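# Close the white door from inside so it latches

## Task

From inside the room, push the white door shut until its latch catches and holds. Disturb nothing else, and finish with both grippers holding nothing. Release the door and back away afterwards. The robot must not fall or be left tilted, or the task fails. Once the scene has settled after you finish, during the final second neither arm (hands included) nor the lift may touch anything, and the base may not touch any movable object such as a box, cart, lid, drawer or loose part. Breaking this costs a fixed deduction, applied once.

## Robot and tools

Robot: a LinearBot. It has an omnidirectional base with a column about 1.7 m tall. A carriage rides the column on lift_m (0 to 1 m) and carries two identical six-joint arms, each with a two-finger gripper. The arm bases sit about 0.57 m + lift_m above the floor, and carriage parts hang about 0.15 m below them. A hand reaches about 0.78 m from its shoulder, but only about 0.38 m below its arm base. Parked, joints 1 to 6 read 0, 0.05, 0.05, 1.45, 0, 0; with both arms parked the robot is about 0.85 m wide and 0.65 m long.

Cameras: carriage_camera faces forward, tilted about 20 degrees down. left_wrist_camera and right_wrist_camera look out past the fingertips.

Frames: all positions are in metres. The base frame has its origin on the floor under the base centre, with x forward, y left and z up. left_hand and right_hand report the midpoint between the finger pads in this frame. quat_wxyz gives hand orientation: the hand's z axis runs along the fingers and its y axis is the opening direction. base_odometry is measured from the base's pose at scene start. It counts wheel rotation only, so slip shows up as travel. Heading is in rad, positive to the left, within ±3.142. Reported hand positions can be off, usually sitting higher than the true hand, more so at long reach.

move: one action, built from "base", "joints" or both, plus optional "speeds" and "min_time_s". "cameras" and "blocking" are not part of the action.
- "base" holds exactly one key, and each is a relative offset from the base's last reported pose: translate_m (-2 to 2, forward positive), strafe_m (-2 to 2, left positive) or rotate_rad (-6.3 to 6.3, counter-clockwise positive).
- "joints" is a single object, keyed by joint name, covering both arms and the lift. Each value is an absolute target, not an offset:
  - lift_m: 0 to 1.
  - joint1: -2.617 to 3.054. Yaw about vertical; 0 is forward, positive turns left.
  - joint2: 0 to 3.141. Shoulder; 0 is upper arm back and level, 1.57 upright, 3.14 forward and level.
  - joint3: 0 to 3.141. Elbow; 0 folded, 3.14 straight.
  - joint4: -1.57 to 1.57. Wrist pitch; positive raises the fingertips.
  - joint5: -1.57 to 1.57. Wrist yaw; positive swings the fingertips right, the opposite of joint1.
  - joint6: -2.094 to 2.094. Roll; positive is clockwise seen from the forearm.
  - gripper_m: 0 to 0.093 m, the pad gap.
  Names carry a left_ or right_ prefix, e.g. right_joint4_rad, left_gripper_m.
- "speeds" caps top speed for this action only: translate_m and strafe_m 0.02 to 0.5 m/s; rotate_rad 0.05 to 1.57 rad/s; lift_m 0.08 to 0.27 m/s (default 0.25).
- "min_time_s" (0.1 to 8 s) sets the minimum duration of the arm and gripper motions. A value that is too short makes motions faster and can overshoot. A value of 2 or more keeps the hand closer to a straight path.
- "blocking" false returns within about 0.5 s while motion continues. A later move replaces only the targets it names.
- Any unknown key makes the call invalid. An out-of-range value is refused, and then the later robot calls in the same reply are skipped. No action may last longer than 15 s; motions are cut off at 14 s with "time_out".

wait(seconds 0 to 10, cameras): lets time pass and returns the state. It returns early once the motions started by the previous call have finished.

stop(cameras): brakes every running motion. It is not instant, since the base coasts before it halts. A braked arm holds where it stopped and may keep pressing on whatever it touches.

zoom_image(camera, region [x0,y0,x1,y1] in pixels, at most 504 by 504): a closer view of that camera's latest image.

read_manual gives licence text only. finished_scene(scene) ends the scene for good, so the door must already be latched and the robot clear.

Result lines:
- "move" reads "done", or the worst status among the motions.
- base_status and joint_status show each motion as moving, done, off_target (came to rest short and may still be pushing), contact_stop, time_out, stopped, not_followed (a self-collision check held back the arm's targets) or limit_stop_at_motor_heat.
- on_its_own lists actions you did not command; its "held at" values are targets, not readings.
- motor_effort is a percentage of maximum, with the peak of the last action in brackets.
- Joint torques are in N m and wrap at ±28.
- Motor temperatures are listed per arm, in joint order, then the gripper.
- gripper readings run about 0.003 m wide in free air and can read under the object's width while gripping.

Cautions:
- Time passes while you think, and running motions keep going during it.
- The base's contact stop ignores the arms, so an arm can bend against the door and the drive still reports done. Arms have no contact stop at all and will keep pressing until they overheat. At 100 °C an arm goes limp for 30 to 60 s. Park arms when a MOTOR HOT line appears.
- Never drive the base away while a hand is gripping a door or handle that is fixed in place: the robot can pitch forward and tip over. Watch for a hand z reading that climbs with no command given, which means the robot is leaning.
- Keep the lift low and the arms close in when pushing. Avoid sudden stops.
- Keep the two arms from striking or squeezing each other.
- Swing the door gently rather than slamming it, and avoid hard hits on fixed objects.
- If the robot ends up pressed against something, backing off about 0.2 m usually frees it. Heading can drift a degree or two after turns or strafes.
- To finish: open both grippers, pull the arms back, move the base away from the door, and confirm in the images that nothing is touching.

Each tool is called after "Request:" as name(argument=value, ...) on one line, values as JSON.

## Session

Request:
move()

Scene clock: 0.00 s.
Joint torques (N m): no reading
Motor temperatures (°C): left_arm=[30 34 36 30 28 30 27] | right_arm=[31 32 36 29 30 29 31]
base_odometry: x=+0.000 y=+0.000 heading=+0.000
base_status: not commanded
joint_positions: lift_m=+0.300 left_joint1_rad=-0.004 left_joint2_rad=+0.043 left_joint3_rad=+0.038 left_joint4_rad=+1.478 left_joint5_rad=-0.003 left_joint6_rad=-0.042 left_gripper_m=+0.09396 right_joint1_rad=-0.020 right_joint2_rad=+0.054 right_joint3_rad=+0.039 right_joint4_rad=+1.497 right_joint5_rad=+0.020 right_joint6_rad=+0.048 right_gripper_m=+0.09396
joint_status: not commanded
motor_effort: lift_m=+18 drive_wheels=+0
left_hand: x=+0.2411 y=+0.2976 z=+1.3111 quat_wxyz=(+0.999, -0.002, +0.049, -0.023) (m; base frame)
right_hand: x=+0.2395 y=-0.3011 z=+1.3116 quat_wxyz=(+0.999, +0.011, +0.044, +0.013) (m; base frame)
pictures: carriage_camera, left_wrist_camera, right_wrist_camera
Images, in order (width x height): carriage_camera 672x504, left_wrist_camera 672x504, right_wrist_camera 672x504.

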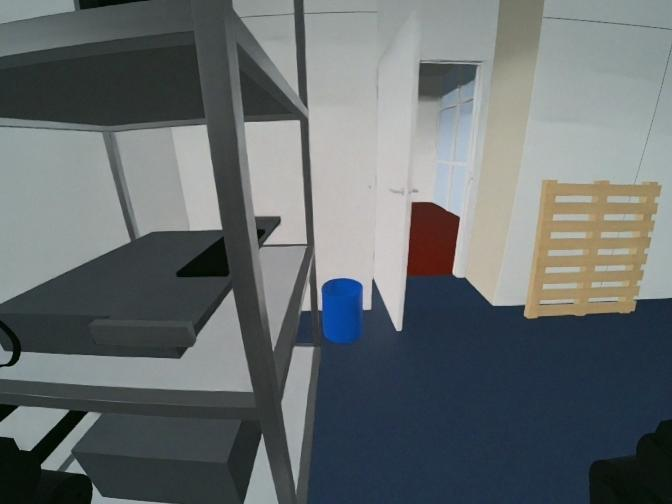

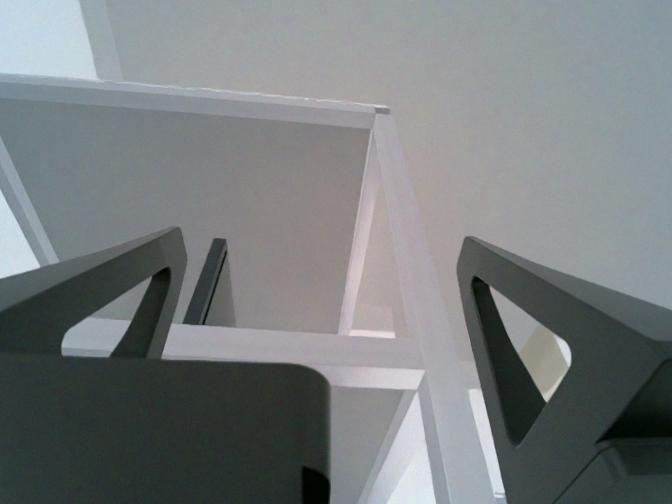

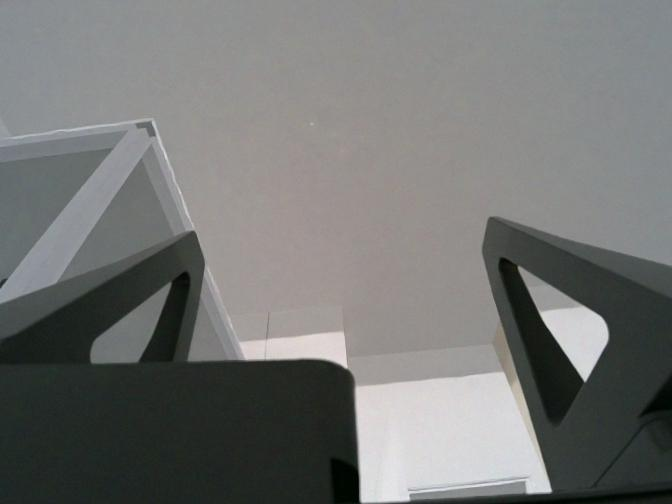

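Request:
move(base={"strafe_m": -0.5}, joints={"lift_m": 0.43, "left_gripper_m": 0.0, "right_gripper_m": 0.0}, cameras=["carriage_camera"])

Request:
move(base={"translate_m": 1.29}, speeds={"translate_m": 0.4}, joints={"left_joint1_rad": 0.0, "left_joint2_rad": 2.04, "left_joint3_rad": 1.233, "left_joint4_rad": 0.807, "left_joint5_rad": 0.6, "left_joint6_rad": 0.0}, min_time_s=2.0, cameras=["carriage_camera"])

Request:
move(base={"strafe_m": -0.5}, speeds={"strafe_m": 0.15}, cameras=["carriage_camera"])

Request:
move(base={"translate_m": 0.5}, speeds={"translate_m": 0.15}, cameras=["carriage_camera"])

Scene clock: 127.43 s.
Joint torques (N m): left_arm=[-0.27 4.08 5.64 -0.15 0.08 0.04] | right_arm=[0.03 3.89 5.76 -0.29 -0.09 -0.05]
Motor temperatures (°C): left_arm=[30 35 41 29 28 30 27] | right_arm=[30 34 38 29 29 29 31]
move: done
base_odometry: x=+0.000 y=-0.500 heading=-0.001
base_status: done
joint_positions: lift_m=+0.430 left_joint1_rad=-0.003 left_joint2_rad=+0.043 left_joint3_rad=+0.038 left_joint4_rad=+1.478 left_joint5_rad=-0.003 left_joint6_rad=-0.042 left_gripper_m=+0.00066 right_joint1_rad=-0.019 right_joint2_rad=+0.054 right_joint3_rad=+0.039 right_joint4_rad=+1.497 right_joint5_rad=+0.020 right_joint6_rad=+0.048 right_gripper_m=+0.00010
joint_status: all done
motor_effort: lift_m=+17(21) drive_wheels=-6(20)
left_hand: x=+0.2411 y=+0.2976 z=+1.4412 quat_wxyz=(+0.999, -0.002, +0.049, -0.022) (m; base frame)
right_hand: x=+0.2395 y=-0.3011 z=+1.4417 quat_wxyz=(+0.999, +0.011, +0.044, +0.014) (m; base frame)
pictures: carriage_camera
Images, in order (width x height): carriage_camera 672x504.

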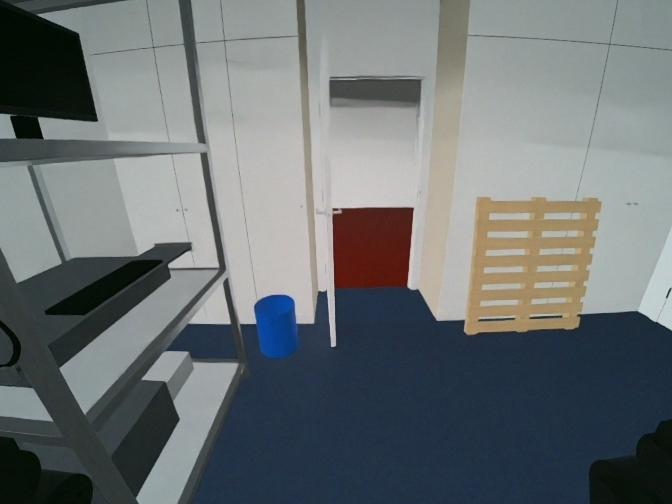

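Scene clock: 132.57 s.
Joint torques (N m): left_arm=[0.23 -10.95 8.65 1.79 0.24 0.16] | right_arm=[-0.14 3.9 5.82 -0.32 -0.09 -0.04]
move: done
base_odometry: x=+1.290 y=-0.502 heading=-0.001
base_status: done
joint_positions: lift_m=+0.430 left_joint1_rad=-0.003 left_joint2_rad=+2.033 left_joint3_rad=+1.207 left_joint4_rad=+0.815 left_joint5_rad=+0.586 left_joint6_rad=-0.011 left_gripper_m=+0.00066 right_joint1_rad=-0.019 right_joint2_rad=+0.054 right_joint3_rad=+0.039 right_joint4_rad=+1.498 right_joint5_rad=+0.020 right_joint6_rad=+0.048 right_gripper_m=+0.00010
joint_status: all done
motor_effort: lift_m=+18(18) drive_wheels=-3(16)
left_hand: x=+0.7817 y=+0.1991 z=+1.2189 quat_wxyz=(+0.672, +0.200, +0.681, -0.210) (m; base frame)
right_hand: x=+0.2394 y=-0.3011 z=+1.4417 quat_wxyz=(+0.999, +0.011, +0.044, +0.014) (m; base frame)
pictures: carriage_camera
Images, in order (width x height): carriage_camera 672x504.

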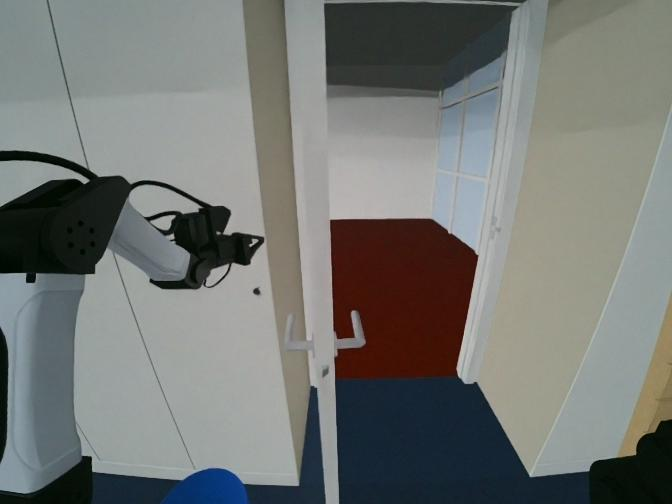

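Scene clock: 136.90 s.
Joint torques (N m): left_arm=[-0.21 -10.96 8.65 1.76 0.25 0.15] | right_arm=[-0.13 4 5.85 -0.3 -0.1 -0.04]
move: done
base_odometry: x=+1.289 y=-1.002 heading=-0.001
base_status: done
joint_positions: lift_m=+0.430 left_joint1_rad=+0.001 left_joint2_rad=+2.033 left_joint3_rad=+1.207 left_joint4_rad=+0.815 left_joint5_rad=+0.587 left_joint6_rad=-0.011 left_gripper_m=+0.00065 right_joint1_rad=-0.019 right_joint2_rad=+0.054 right_joint3_rad=+0.039 right_joint4_rad=+1.498 right_joint5_rad=+0.020 right_joint6_rad=+0.048 right_gripper_m=+0.00010
joint_status: not commanded
motor_effort: lift_m=+18(18) drive_wheels=+2(13)
left_hand: x=+0.7821 y=+0.2015 z=+1.2188 quat_wxyz=(+0.672, +0.199, +0.682, -0.209) (m; base frame)
right_hand: x=+0.2394 y=-0.3011 z=+1.4417 quat_wxyz=(+0.999, +0.011, +0.044, +0.014) (m; base frame)
pictures: carriage_camera
Images, in order (width x height): carriage_camera 672x504.

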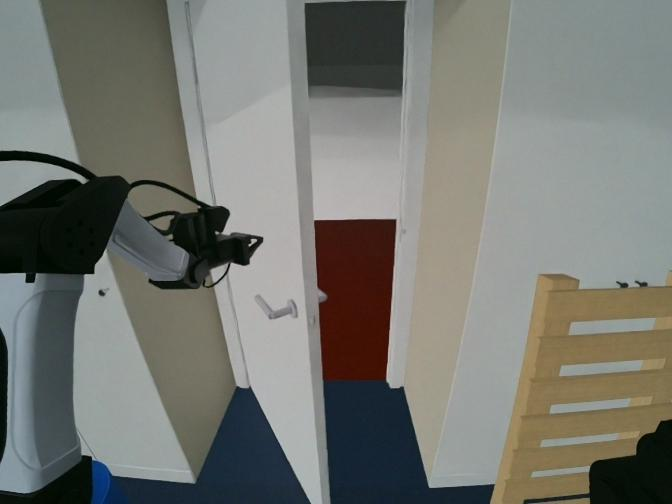

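Scene clock: 141.23 s.
Joint torques (N m): left_arm=[-0.62 -10.93 8.7 1.78 0.03 0.16] | right_arm=[-0.2 4.01 5.93 -0.33 -0.08 -0.05]
move: done
base_odometry: x=+1.789 y=-1.003 heading=-0.001
base_status: done
joint_positions: lift_m=+0.430 left_joint1_rad=+0.007 left_joint2_rad=+2.033 left_joint3_rad=+1.207 left_joint4_rad=+0.812 left_joint5_rad=+0.607 left_joint6_rad=-0.010 left_gripper_m=+0.00065 right_joint1_rad=-0.019 right_joint2_rad=+0.054 right_joint3_rad=+0.039 right_joint4_rad=+1.497 right_joint5_rad=+0.020 right_joint6_rad=+0.048 right_gripper_m=+0.00010
joint_status: not commanded
motor_effort: lift_m=+18(18) drive_wheels=+4(13)
left_hand: x=+0.7806 y=+0.2016 z=+1.2183 quat_wxyz=(+0.670, +0.204, +0.681, -0.214) (m; base frame)
right_hand: x=+0.2395 y=-0.3011 z=+1.4416 quat_wxyz=(+0.999, +0.011, +0.044, +0.014) (m; base frame)
pictures: carriage_camera
Images, in order (width x height): carriage_camera 672x504.

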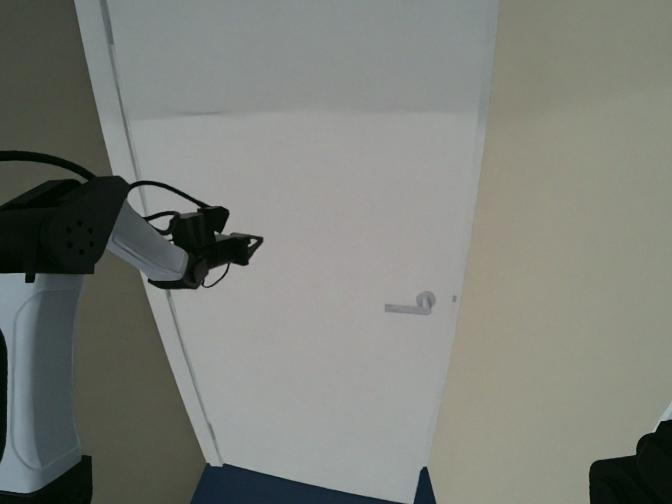

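Request:
move(base={"strafe_m": 0.16}, speeds={"strafe_m": 0.15}, joints={"right_joint1_rad": 0.1, "right_joint2_rad": 1.783, "right_joint3_rad": 0.865, "right_joint4_rad": 0.918, "right_joint5_rad": 0.1, "right_joint6_rad": 0.0, "left_joint1_rad": 0.0, "left_joint2_rad": 0.05, "left_joint3_rad": 0.05, "left_joint4_rad": 1.45, "left_joint5_rad": 0.0, "left_joint6_rad": 0.0}, min_time_s=2.0, cameras=["carriage_camera"])

Request:
move(base={"translate_m": 0.215}, speeds={"translate_m": 0.08}, cameras=["carriage_camera"])

Scene clock: 165.60 s.
Joint torques (N m): left_arm=[-0.13 2.97 4.52 0.07 -0.09 0.16] | right_arm=[0.76 -7.68 8.95 2.2 0.05 -0.15]
Motor temperatures (°C): left_arm=[30 40 43 34 28 30 28] | right_arm=[30 34 38 29 29 29 31]
move: done
base_odometry: x=+1.790 y=-0.842 heading=-0.001
base_status: done
joint_positions: lift_m=+0.430 left_joint1_rad=+0.002 left_joint2_rad=+0.057 left_joint3_rad=+0.058 left_joint4_rad=+1.434 left_joint5_rad=+0.016 left_joint6_rad=-0.010 left_gripper_m=+0.00065 right_joint1_rad=+0.091 right_joint2_rad=+1.774 right_joint3_rad=+0.840 right_joint4_rad=+0.926 right_joint5_rad=+0.087 right_joint6_rad=+0.009 right_gripper_m=+0.00010
joint_status: all done
motor_effort: lift_m=+18(18) drive_wheels=+0(12)
left_hand: x=+0.2502 y=+0.2944 z=+1.4451 quat_wxyz=(+0.998, +0.008, +0.068, -0.005) (m; base frame)
right_hand: x=+0.7289 y=-0.2655 z=+1.2195 quat_wxyz=(+0.704, +0.002, +0.710, +0.004) (m; base frame)
pictures: carriage_camera
Images, in order (width x height): carriage_camera 672x504.

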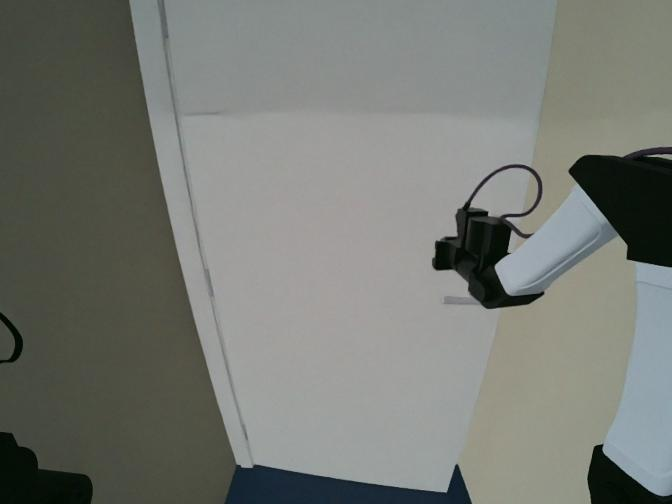

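Scene clock: 168.90 s.
Joint torques (N m): left_arm=[-0.18 3.45 4.7 -0.09 -0.11 0.12] | right_arm=[-3.67 4.68 23.12 2.21 -0.96 -0.14]
move: done
base_odometry: x=+2.004 y=-0.843 heading=-0.002
base_status: done
joint_positions: lift_m=+0.430 left_joint1_rad=+0.002 left_joint2_rad=+0.054 left_joint3_rad=+0.056 left_joint4_rad=+1.448 left_joint5_rad=+0.013 left_joint6_rad=-0.010 left_gripper_m=+0.00065 right_joint1_rad=+0.139 right_joint2_rad=+1.647 right_joint3_rad=+0.691 right_joint4_rad=+0.927 right_joint5_rad=+0.197 right_joint6_rad=+0.008 right_gripper_m=+0.00010
joint_status: not commanded
motor_effort: lift_m=+18(18) drive_wheels=+24(30)
left_hand: x=+0.2465 y=+0.2949 z=+1.4451 quat_wxyz=(+0.998, +0.006, +0.061, -0.005) (m; base frame)
right_hand: x=+0.6903 y=-0.2648 z=+1.2148 quat_wxyz=(+0.697, +0.021, +0.717, -0.019) (m; base frame)
pictures: carriage_camera
Images, in order (width x height): carriage_camera 672x504.

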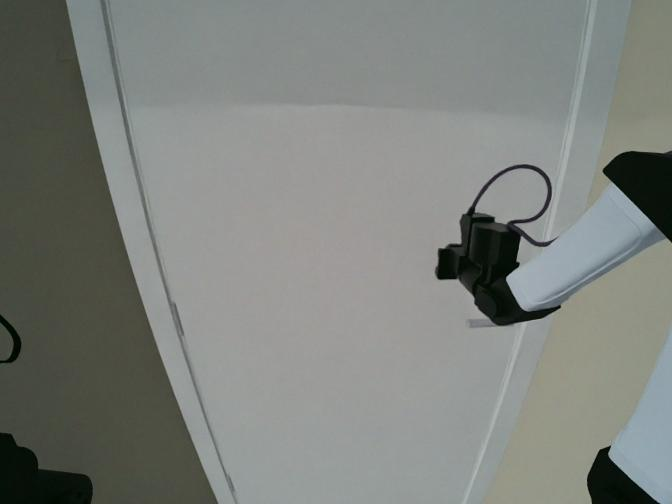

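Request:
zoom_image(camera="carriage_camera", region=[440, 280, 580, 420])

Request:
zoom_image(camera="carriage_camera", region=[520, 0, 660, 140])

Scaled by 3.600 from the camera's 672x504 image, which has a finer 960x720 frame.

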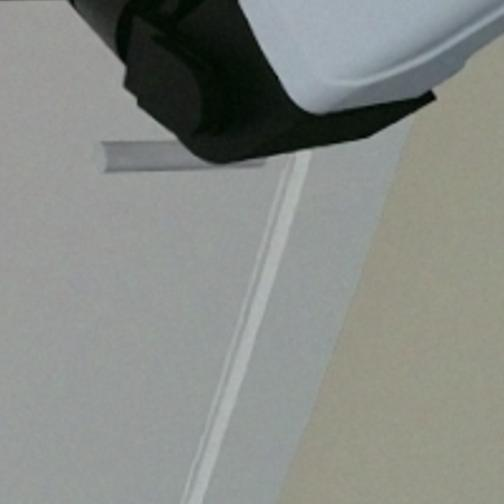

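Scaled by 3.600 from the camera's 672x504 image, which has a finer 960x720 frame.

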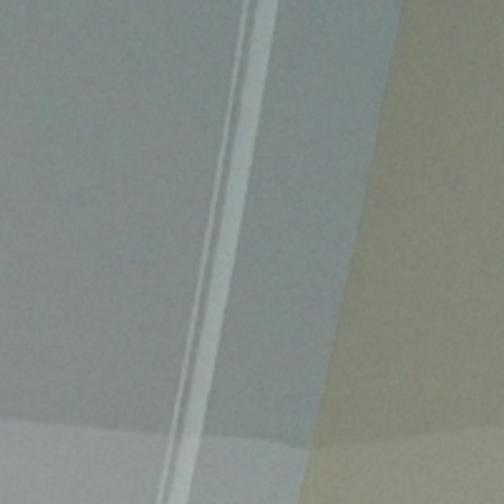

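Request:
move(base={"translate_m": 0.012}, speeds={"translate_m": 0.05}, cameras=[])

Request:
move(base={"translate_m": -0.4}, speeds={"translate_m": 0.25}, cameras=["carriage_camera", "right_wrist_camera"])

Scene clock: 207.17 s.
Joint torques (N m): left_arm=[-0.2 3.48 5.04 -0.14 -0.06 0.13] | right_arm=[-4.42 5.2 23.86 2.13 -0.95 -0.14]
Motor temperatures (°C): left_arm=[30 37 42 31 28 30 28] | right_arm=[31 34 59 35 30 29 31]
move: contact_stop
base_odometry: x=+2.008 y=-0.843 heading=-0.005
base_status: translate_m contact_stop (by the wheels' count: +0.004 of +0.012)
joint_positions: lift_m=+0.430 left_joint1_rad=+0.002 left_joint2_rad=+0.054 left_joint3_rad=+0.054 left_joint4_rad=+1.450 left_joint5_rad=+0.012 left_joint6_rad=-0.010 left_gripper_m=+0.00065 right_joint1_rad=+0.148 right_joint2_rad=+1.642 right_joint3_rad=+0.683 right_joint4_rad=+0.931 right_joint5_rad=+0.196 right_joint6_rad=+0.008 right_gripper_m=+0.00010
joint_status: not commanded
motor_effort: lift_m=+18(18) drive_wheels=+23(44)
left_hand: x=+0.2465 y=+0.2951 z=+1.4445 quat_wxyz=(+0.998, +0.006, +0.060, -0.005) (m; base frame)
right_hand: x=+0.6882 y=-0.2608 z=+1.2147 quat_wxyz=(+0.697, +0.018, +0.716, -0.016) (m; base frame)
pictures: none
No camera images: "cameras" was empty.

not run: a stop that you did not command came earlier in this reply.

Request:
move(base={"translate_m": -0.4}, speeds={"translate_m": 0.25}, cameras=["carriage_camera"])

Request:
zoom_image(camera="carriage_camera", region=[380, 230, 520, 430])

Scene clock: 214.30 s.
Joint torques (N m): left_arm=[-0.31 3.41 4.94 -0.11 -0.05 0.16] | right_arm=[-0.68 -8.12 8.68 2.21 -0.18 -0.13]
Motor temperatures (°C): left_arm=[30 36 41 31 28 30 28] | right_arm=[31 34 63 35 30 29 31]
move: done
base_odometry: x=+1.608 y=-0.840 heading=-0.005
base_status: done
joint_positions: lift_m=+0.430 left_joint1_rad=+0.002 left_joint2_rad=+0.054 left_joint3_rad=+0.053 left_joint4_rad=+1.450 left_joint5_rad=+0.012 left_joint6_rad=-0.010 left_gripper_m=+0.00065 right_joint1_rad=+0.106 right_joint2_rad=+1.775 right_joint3_rad=+0.843 right_joint4_rad=+0.925 right_joint5_rad=+0.112 right_joint6_rad=+0.008 right_gripper_m=+0.00010
joint_status: not commanded
motor_effort: lift_m=+18(18) drive_wheels=-4(16)
left_hand: x=+0.2467 y=+0.2951 z=+1.4443 quat_wxyz=(+0.998, +0.006, +0.061, -0.005) (m; base frame)
right_hand: x=+0.7291 y=-0.2621 z=+1.2200 quat_wxyz=(+0.705, +0.005, +0.710, +0.000) (m; base frame)
pictures: carriage_camera
Images, in order (width x height): carriage_camera 672x504.

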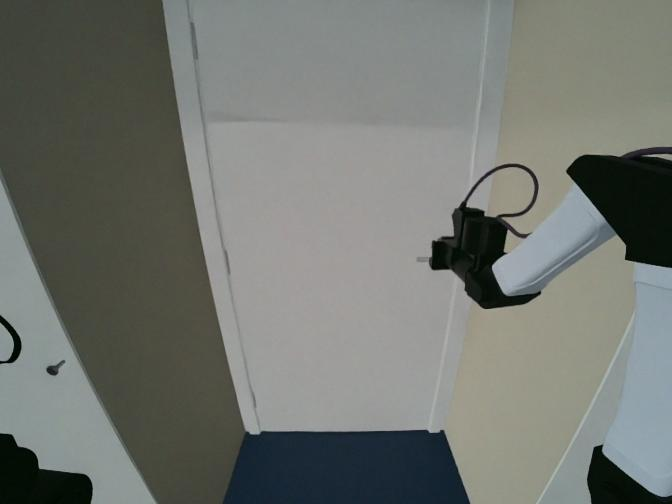

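Scaled by 2.520 from the camera's 672x504 image, which has a finer 960x720 frame.

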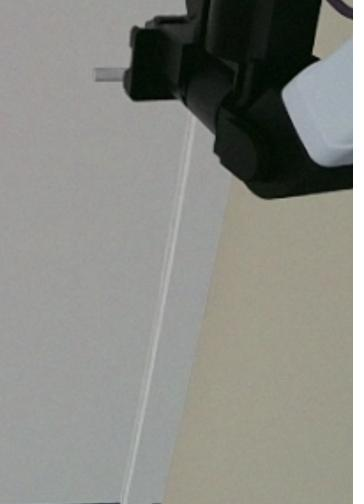

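Request:
finished_scene(scene=2)

The scene is finished: the task was done.


## Next scene

The same job, from a new start.

Request:
move()

Scene clock: 0.00 s.
Joint torques (N m): no reading
Motor temperatures (°C): left_arm=[29 32 34 29 27 30 27] | right_arm=[30 31 36 29 29 29 31]
base_odometry: x=+0.000 y=+0.000 heading=+0.000
base_status: not commanded
joint_positions: lift_m=+0.300 left_joint1_rad=-0.008 left_joint2_rad=+0.051 left_joint3_rad=+0.041 left_joint4_rad=+1.440 left_joint5_rad=+0.011 left_joint6_rad=+0.011 left_gripper_m=+0.09396 right_joint1_rad=+0.018 right_joint2_rad=+0.067 right_joint3_rad=+0.063 right_joint4_rad=+1.446 right_joint5_rad=+0.039 right_joint6_rad=-0.006 right_gripper_m=+0.09396
joint_status: not commanded
motor_effort: lift_m=+18 drive_wheels=+1
left_hand: x=+0.2522 y=+0.2949 z=+1.3106 quat_wxyz=(+0.997, +0.006, +0.071, +0.001) (m; base frame)
right_hand: x=+0.2488 y=-0.3033 z=+1.3166 quat_wxyz=(+0.998, +0.018, +0.064, +0.005) (m; base frame)
pictures: carriage_camera, left_wrist_camera, right_wrist_camera
Images, in order (width x height): carriage_camera 672x504, left_wrist_camera 672x504, right_wrist_camera 672x504.

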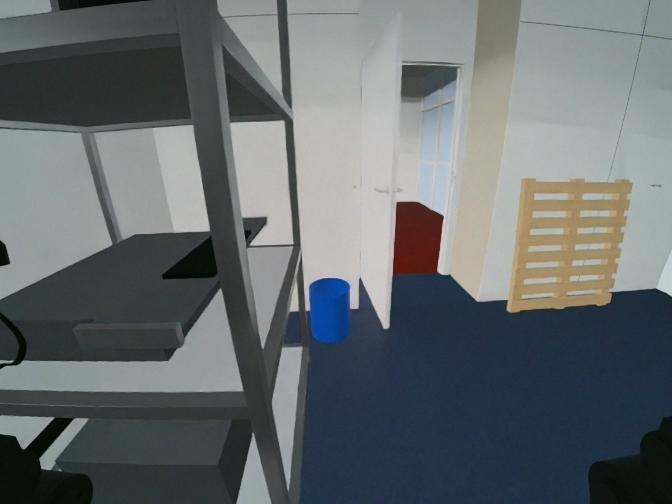

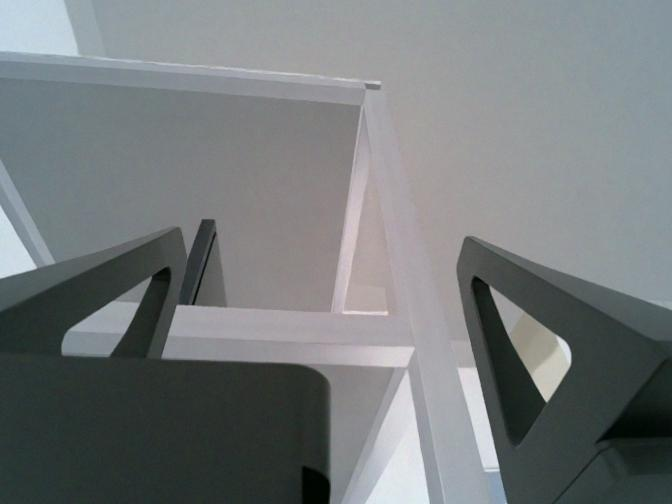

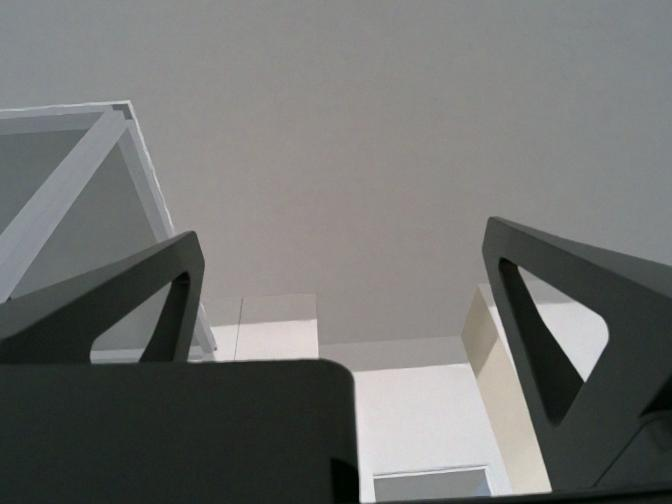

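Request:
move(base={"strafe_m": -0.56}, joints={"lift_m": 0.43, "left_gripper_m": 0.0, "right_gripper_m": 0.0}, cameras=[])

Request:
move(base={"rotate_rad": 0.075}, cameras=["carriage_camera"])

Scene clock: 51.07 s.
Joint torques (N m): left_arm=[-0.05 3.88 5.65 -0.11 0.09 0.03] | right_arm=[-0.24 3.78 6.08 -0.22 -0.11 -0.04]
move: done
base_odometry: x=-0.001 y=-0.560 heading=-0.001
base_status: done
joint_positions: lift_m=+0.430 left_joint1_rad=-0.007 left_joint2_rad=+0.051 left_joint3_rad=+0.041 left_joint4_rad=+1.440 left_joint5_rad=+0.011 left_joint6_rad=+0.011 left_gripper_m=+0.00066 right_joint1_rad=+0.019 right_joint2_rad=+0.067 right_joint3_rad=+0.063 right_joint4_rad=+1.446 right_joint5_rad=+0.039 right_joint6_rad=-0.006 right_gripper_m=+0.00010
joint_status: all done
motor_effort: lift_m=+17(22) drive_wheels=-2(18)
left_hand: x=+0.2522 y=+0.2949 z=+1.4407 quat_wxyz=(+0.997, +0.006, +0.071, +0.001) (m; base frame)
right_hand: x=+0.2488 y=-0.3032 z=+1.4466 quat_wxyz=(+0.998, +0.018, +0.064, +0.005) (m; base frame)
pictures: none
No camera images: "cameras" was empty.

Scene clock: 52.00 s.
Joint torques (N m): left_arm=[-0.18 3.96 5.52 -0.11 0.11 0.06] | right_arm=[-0.17 3.82 6.05 -0.2 -0.09 -0.04]
move: done
base_odometry: x=-0.001 y=-0.560 heading=+0.074
base_status: done
joint_positions: lift_m=+0.430 left_joint1_rad=-0.007 left_joint2_rad=+0.051 left_joint3_rad=+0.041 left_joint4_rad=+1.440 left_joint5_rad=+0.011 left_joint6_rad=+0.011 left_gripper_m=+0.00066 right_joint1_rad=+0.019 right_joint2_rad=+0.067 right_joint3_rad=+0.063 right_joint4_rad=+1.446 right_joint5_rad=+0.039 right_joint6_rad=-0.006 right_gripper_m=+0.00010
joint_status: not commanded
motor_effort: lift_m=+17(18) drive_wheels=+0(10)
left_hand: x=+0.2522 y=+0.2949 z=+1.4407 quat_wxyz=(+0.997, +0.006, +0.071, +0.001) (m; base frame)
right_hand: x=+0.2488 y=-0.3032 z=+1.4466 quat_wxyz=(+0.998, +0.018, +0.064, +0.005) (m; base frame)
pictures: carriage_camera
Images, in order (width x height): carriage_camera 672x504.

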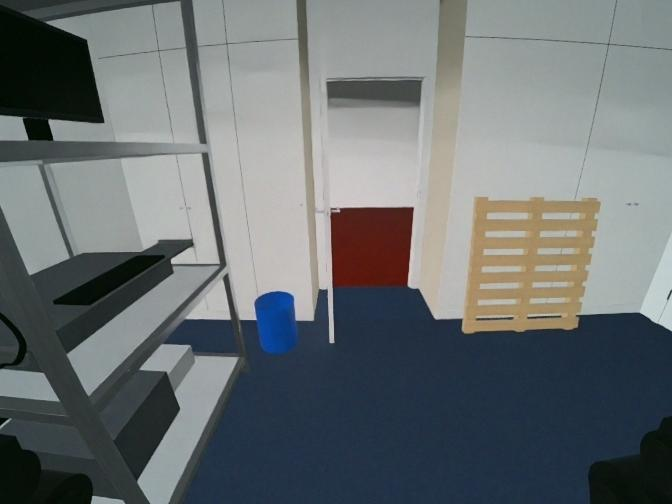

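Request:
move(base={"translate_m": 1.335}, speeds={"translate_m": 0.4}, joints={"left_joint1_rad": 0.0, "left_joint2_rad": 2.04, "left_joint3_rad": 1.233, "left_joint4_rad": 0.807, "left_joint5_rad": 0.6, "left_joint6_rad": 0.0}, min_time_s=2.0, cameras=["carriage_camera"])

Request:
move(base={"strafe_m": -0.5}, speeds={"strafe_m": 0.15}, cameras=["carriage_camera"])

Request:
move(base={"translate_m": 0.5}, speeds={"translate_m": 0.15}, cameras=["carriage_camera"])

Request:
move(base={"strafe_m": 0.16}, speeds={"strafe_m": 0.15}, joints={"right_joint1_rad": 0.1, "right_joint2_rad": 1.783, "right_joint3_rad": 0.865, "right_joint4_rad": 0.918, "right_joint5_rad": 0.1, "right_joint6_rad": 0.0, "left_joint1_rad": 0.0, "left_joint2_rad": 0.05, "left_joint3_rad": 0.05, "left_joint4_rad": 1.45, "left_joint5_rad": 0.0, "left_joint6_rad": 0.0}, min_time_s=2.0, cameras=["carriage_camera"])

Request:
move(base={"translate_m": 0.225}, speeds={"translate_m": 0.08}, cameras=["carriage_camera"])

Scene clock: 97.60 s.
Joint torques (N m): left_arm=[0.49 -10.74 8.59 1.85 0.3 -0.07] | right_arm=[-0.2 3.81 6.12 -0.21 -0.1 -0.06]
Motor temperatures (°C): left_arm=[29 34 39 30 27 30 28] | right_arm=[30 33 38 29 29 29 31]
move: done
base_odometry: x=+1.331 y=-0.462 heading=+0.074
base_status: done
joint_positions: lift_m=+0.430 left_joint1_rad=-0.007 left_joint2_rad=+2.034 left_joint3_rad=+1.206 left_joint4_rad=+0.812 left_joint5_rad=+0.585 left_joint6_rad=+0.011 left_gripper_m=+0.00065 right_joint1_rad=+0.019 right_joint2_rad=+0.067 right_joint3_rad=+0.063 right_joint4_rad=+1.446 right_joint5_rad=+0.039 right_joint6_rad=-0.006 right_gripper_m=+0.00010
joint_status: all done
motor_effort: lift_m=+18(18) drive_wheels=-1(19)
left_hand: x=+0.7813 y=+0.1968 z=+1.2176 quat_wxyz=(+0.672, +0.209, +0.680, -0.204) (m; base frame)
right_hand: x=+0.2488 y=-0.3032 z=+1.4466 quat_wxyz=(+0.998, +0.018, +0.064, +0.005) (m; base frame)
pictures: carriage_camera
Images, in order (width x height): carriage_camera 672x504.

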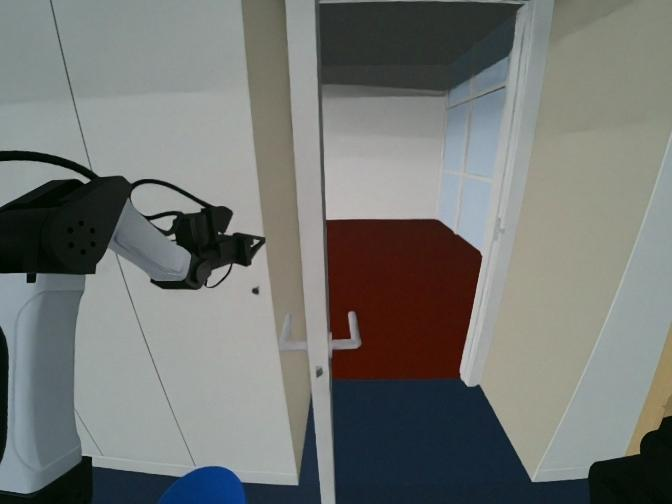

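Scene clock: 101.93 s.
Joint torques (N m): left_arm=[0.06 -10.84 8.62 1.82 0.27 -0.05] | right_arm=[-0.1 3.84 6.01 -0.2 -0.09 -0.04]
move: done
base_odometry: x=+1.368 y=-0.961 heading=+0.074
base_status: done
joint_positions: lift_m=+0.430 left_joint1_rad=+0.001 left_joint2_rad=+2.034 left_joint3_rad=+1.206 left_joint4_rad=+0.812 left_joint5_rad=+0.586 left_joint6_rad=+0.010 left_gripper_m=+0.00065 right_joint1_rad=+0.019 right_joint2_rad=+0.067 right_joint3_rad=+0.063 right_joint4_rad=+1.446 right_joint5_rad=+0.039 right_joint6_rad=-0.006 right_gripper_m=+0.00010
joint_status: not commanded
motor_effort: lift_m=+17(18) drive_wheels=-1(13)
left_hand: x=+0.7820 y=+0.2012 z=+1.2175 quat_wxyz=(+0.673, +0.206, +0.681, -0.202) (m; base frame)
right_hand: x=+0.2488 y=-0.3032 z=+1.4466 quat_wxyz=(+0.998, +0.018, +0.064, +0.005) (m; base frame)
pictures: carriage_camera
Images, in order (width x height): carriage_camera 672x504.

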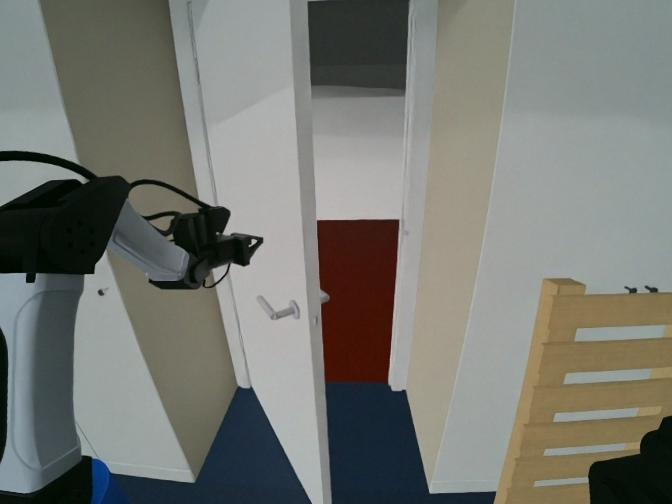

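Scene clock: 106.27 s.
Joint torques (N m): left_arm=[-0.72 -10.73 8.47 1.88 0.02 -0.06] | right_arm=[-0.14 4 6.2 -0.21 -0.12 -0.05]
move: done
base_odometry: x=+1.867 y=-0.925 heading=+0.073
base_status: done
joint_positions: lift_m=+0.430 left_joint1_rad=+0.006 left_joint2_rad=+2.034 left_joint3_rad=+1.207 left_joint4_rad=+0.811 left_joint5_rad=+0.607 left_joint6_rad=+0.010 left_gripper_m=+0.00065 right_joint1_rad=+0.019 right_joint2_rad=+0.067 right_joint3_rad=+0.063 right_joint4_rad=+1.446 right_joint5_rad=+0.039 right_joint6_rad=-0.006 right_gripper_m=+0.00010
joint_status: not commanded
motor_effort: lift_m=+17(18) drive_wheels=+3(12)
left_hand: x=+0.7807 y=+0.2015 z=+1.2175 quat_wxyz=(+0.671, +0.211, +0.680, -0.207) (m; base frame)
right_hand: x=+0.2489 y=-0.3032 z=+1.4466 quat_wxyz=(+0.998, +0.018, +0.065, +0.005) (m; base frame)
pictures: carriage_camera
Images, in order (width x height): carriage_camera 672x504.

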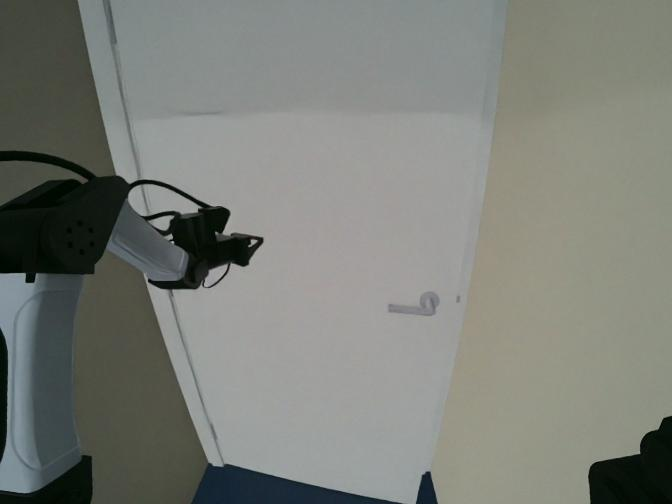

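Scene clock: 108.60 s.
Joint torques (N m): left_arm=[-0.21 3.06 4.51 0.09 -0.08 -0.02] | right_arm=[0.5 -7.53 9.31 2.14 0.06 0.03]
move: done
base_odometry: x=+1.855 y=-0.765 heading=+0.073
base_status: done
joint_positions: lift_m=+0.430 left_joint1_rad=+0.001 left_joint2_rad=+0.057 left_joint3_rad=+0.057 left_joint4_rad=+1.434 left_joint5_rad=+0.016 left_joint6_rad=+0.010 left_gripper_m=+0.00065 right_joint1_rad=+0.090 right_joint2_rad=+1.774 right_joint3_rad=+0.839 right_joint4_rad=+0.925 right_joint5_rad=+0.086 right_joint6_rad=-0.006 right_gripper_m=+0.00010
joint_status: all done
motor_effort: lift_m=+18(18) drive_wheels=-1(12)
left_hand: x=+0.2503 y=+0.2943 z=+1.4449 quat_wxyz=(+0.998, +0.008, +0.068, +0.005) (m; base frame)
right_hand: x=+0.7288 y=-0.2657 z=+1.2191 quat_wxyz=(+0.704, -0.004, +0.710, -0.001) (m; base frame)
pictures: carriage_camera
Images, in order (width x height): carriage_camera 672x504.

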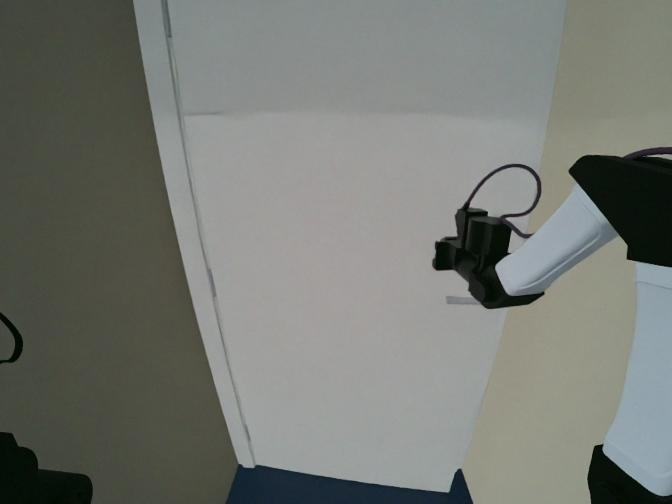

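Scene clock: 111.97 s.
Joint torques (N m): left_arm=[-0.23 3.3 4.86 -0.1 -0.1 -0.03] | right_arm=[-5.78 6.54 26.85 1.82 -0.72 0.02]
move: contact_stop
base_odometry: x=+2.068 y=-0.749 heading=+0.069
base_status: translate_m contact_stop (by the wheels' count: +0.213 of +0.225)
joint_positions: lift_m=+0.430 left_joint1_rad=+0.001 left_joint2_rad=+0.054 left_joint3_rad=+0.053 left_joint4_rad=+1.448 left_joint5_rad=+0.013 left_joint6_rad=+0.010 left_gripper_m=+0.00065 right_joint1_rad=+0.160 right_joint2_rad=+1.630 right_joint3_rad=+0.654 right_joint4_rad=+0.957 right_joint5_rad=+0.169 right_joint6_rad=-0.004 right_gripper_m=+0.00010
joint_status: not commanded
motor_effort: lift_m=+17(18) drive_wheels=+26(59)
left_hand: x=+0.2474 y=+0.2949 z=+1.4444 quat_wxyz=(+0.998, +0.007, +0.062, +0.005) (m; base frame)
right_hand: x=+0.6819 y=-0.2513 z=+1.2137 quat_wxyz=(+0.700, +0.000, +0.714, -0.006) (m; base frame)
pictures: carriage_camera
Images, in order (width x height): carriage_camera 672x504.

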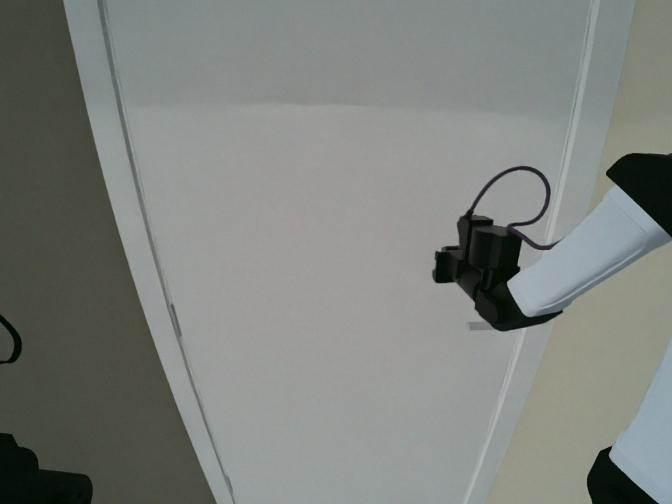

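Pressed to the same level as before; the door looks flush. Retreating.

Request:
move(base={"translate_m": -0.4}, speeds={"translate_m": 0.25}, cameras=["carriage_camera"])

Request:
zoom_image(camera="carriage_camera", region=[380, 230, 520, 430])

Scene clock: 118.57 s.
Joint torques (N m): left_arm=[-0.31 3.28 4.86 -0.1 -0.04 -0.03] | right_arm=[-0.38 -7.61 8.99 2.17 -0.15 0.01]
Motor temperatures (°C): left_arm=[29 35 39 31 28 30 28] | right_arm=[30 34 47 31 29 29 31]
move: done
base_odometry: x=+1.669 y=-0.777 heading=+0.069
base_status: done
joint_positions: lift_m=+0.430 left_joint1_rad=+0.001 left_joint2_rad=+0.054 left_joint3_rad=+0.053 left_joint4_rad=+1.448 left_joint5_rad=+0.012 left_joint6_rad=+0.010 left_gripper_m=+0.00065 right_joint1_rad=+0.103 right_joint2_rad=+1.775 right_joint3_rad=+0.843 right_joint4_rad=+0.925 right_joint5_rad=+0.109 right_joint6_rad=-0.004 right_gripper_m=+0.00010
joint_status: not commanded
motor_effort: lift_m=+18(18) drive_wheels=-1(25)
left_hand: x=+0.2476 y=+0.2951 z=+1.4441 quat_wxyz=(+0.998, +0.006, +0.062, +0.005) (m; base frame)
right_hand: x=+0.7291 y=-0.2632 z=+1.2197 quat_wxyz=(+0.704, +0.000, +0.710, -0.004) (m; base frame)
pictures: carriage_camera
Images, in order (width x height): carriage_camera 672x504.

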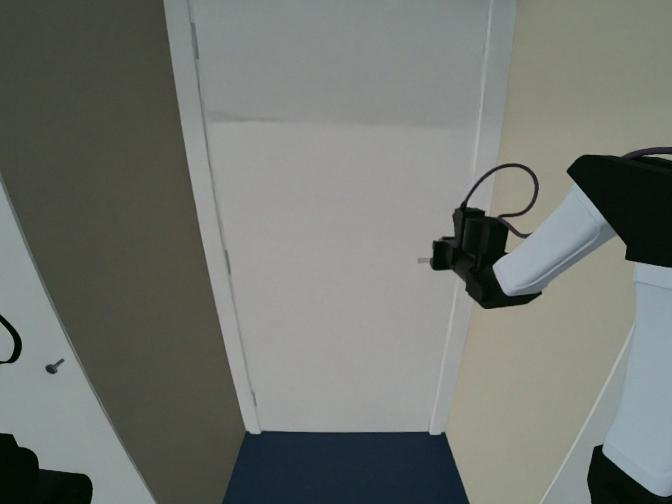

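Scaled by 2.520 from the camera's 672x504 image, which has a finer 960x720 frame.

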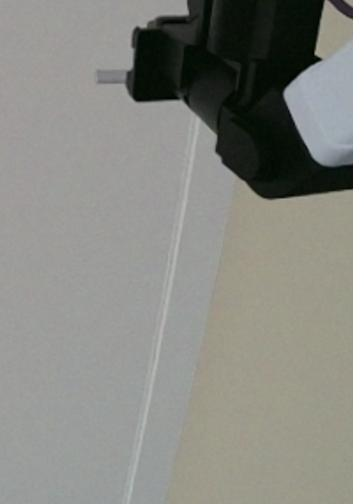

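Request:
finished_scene(scene=3)

The scene is finished: the task was done.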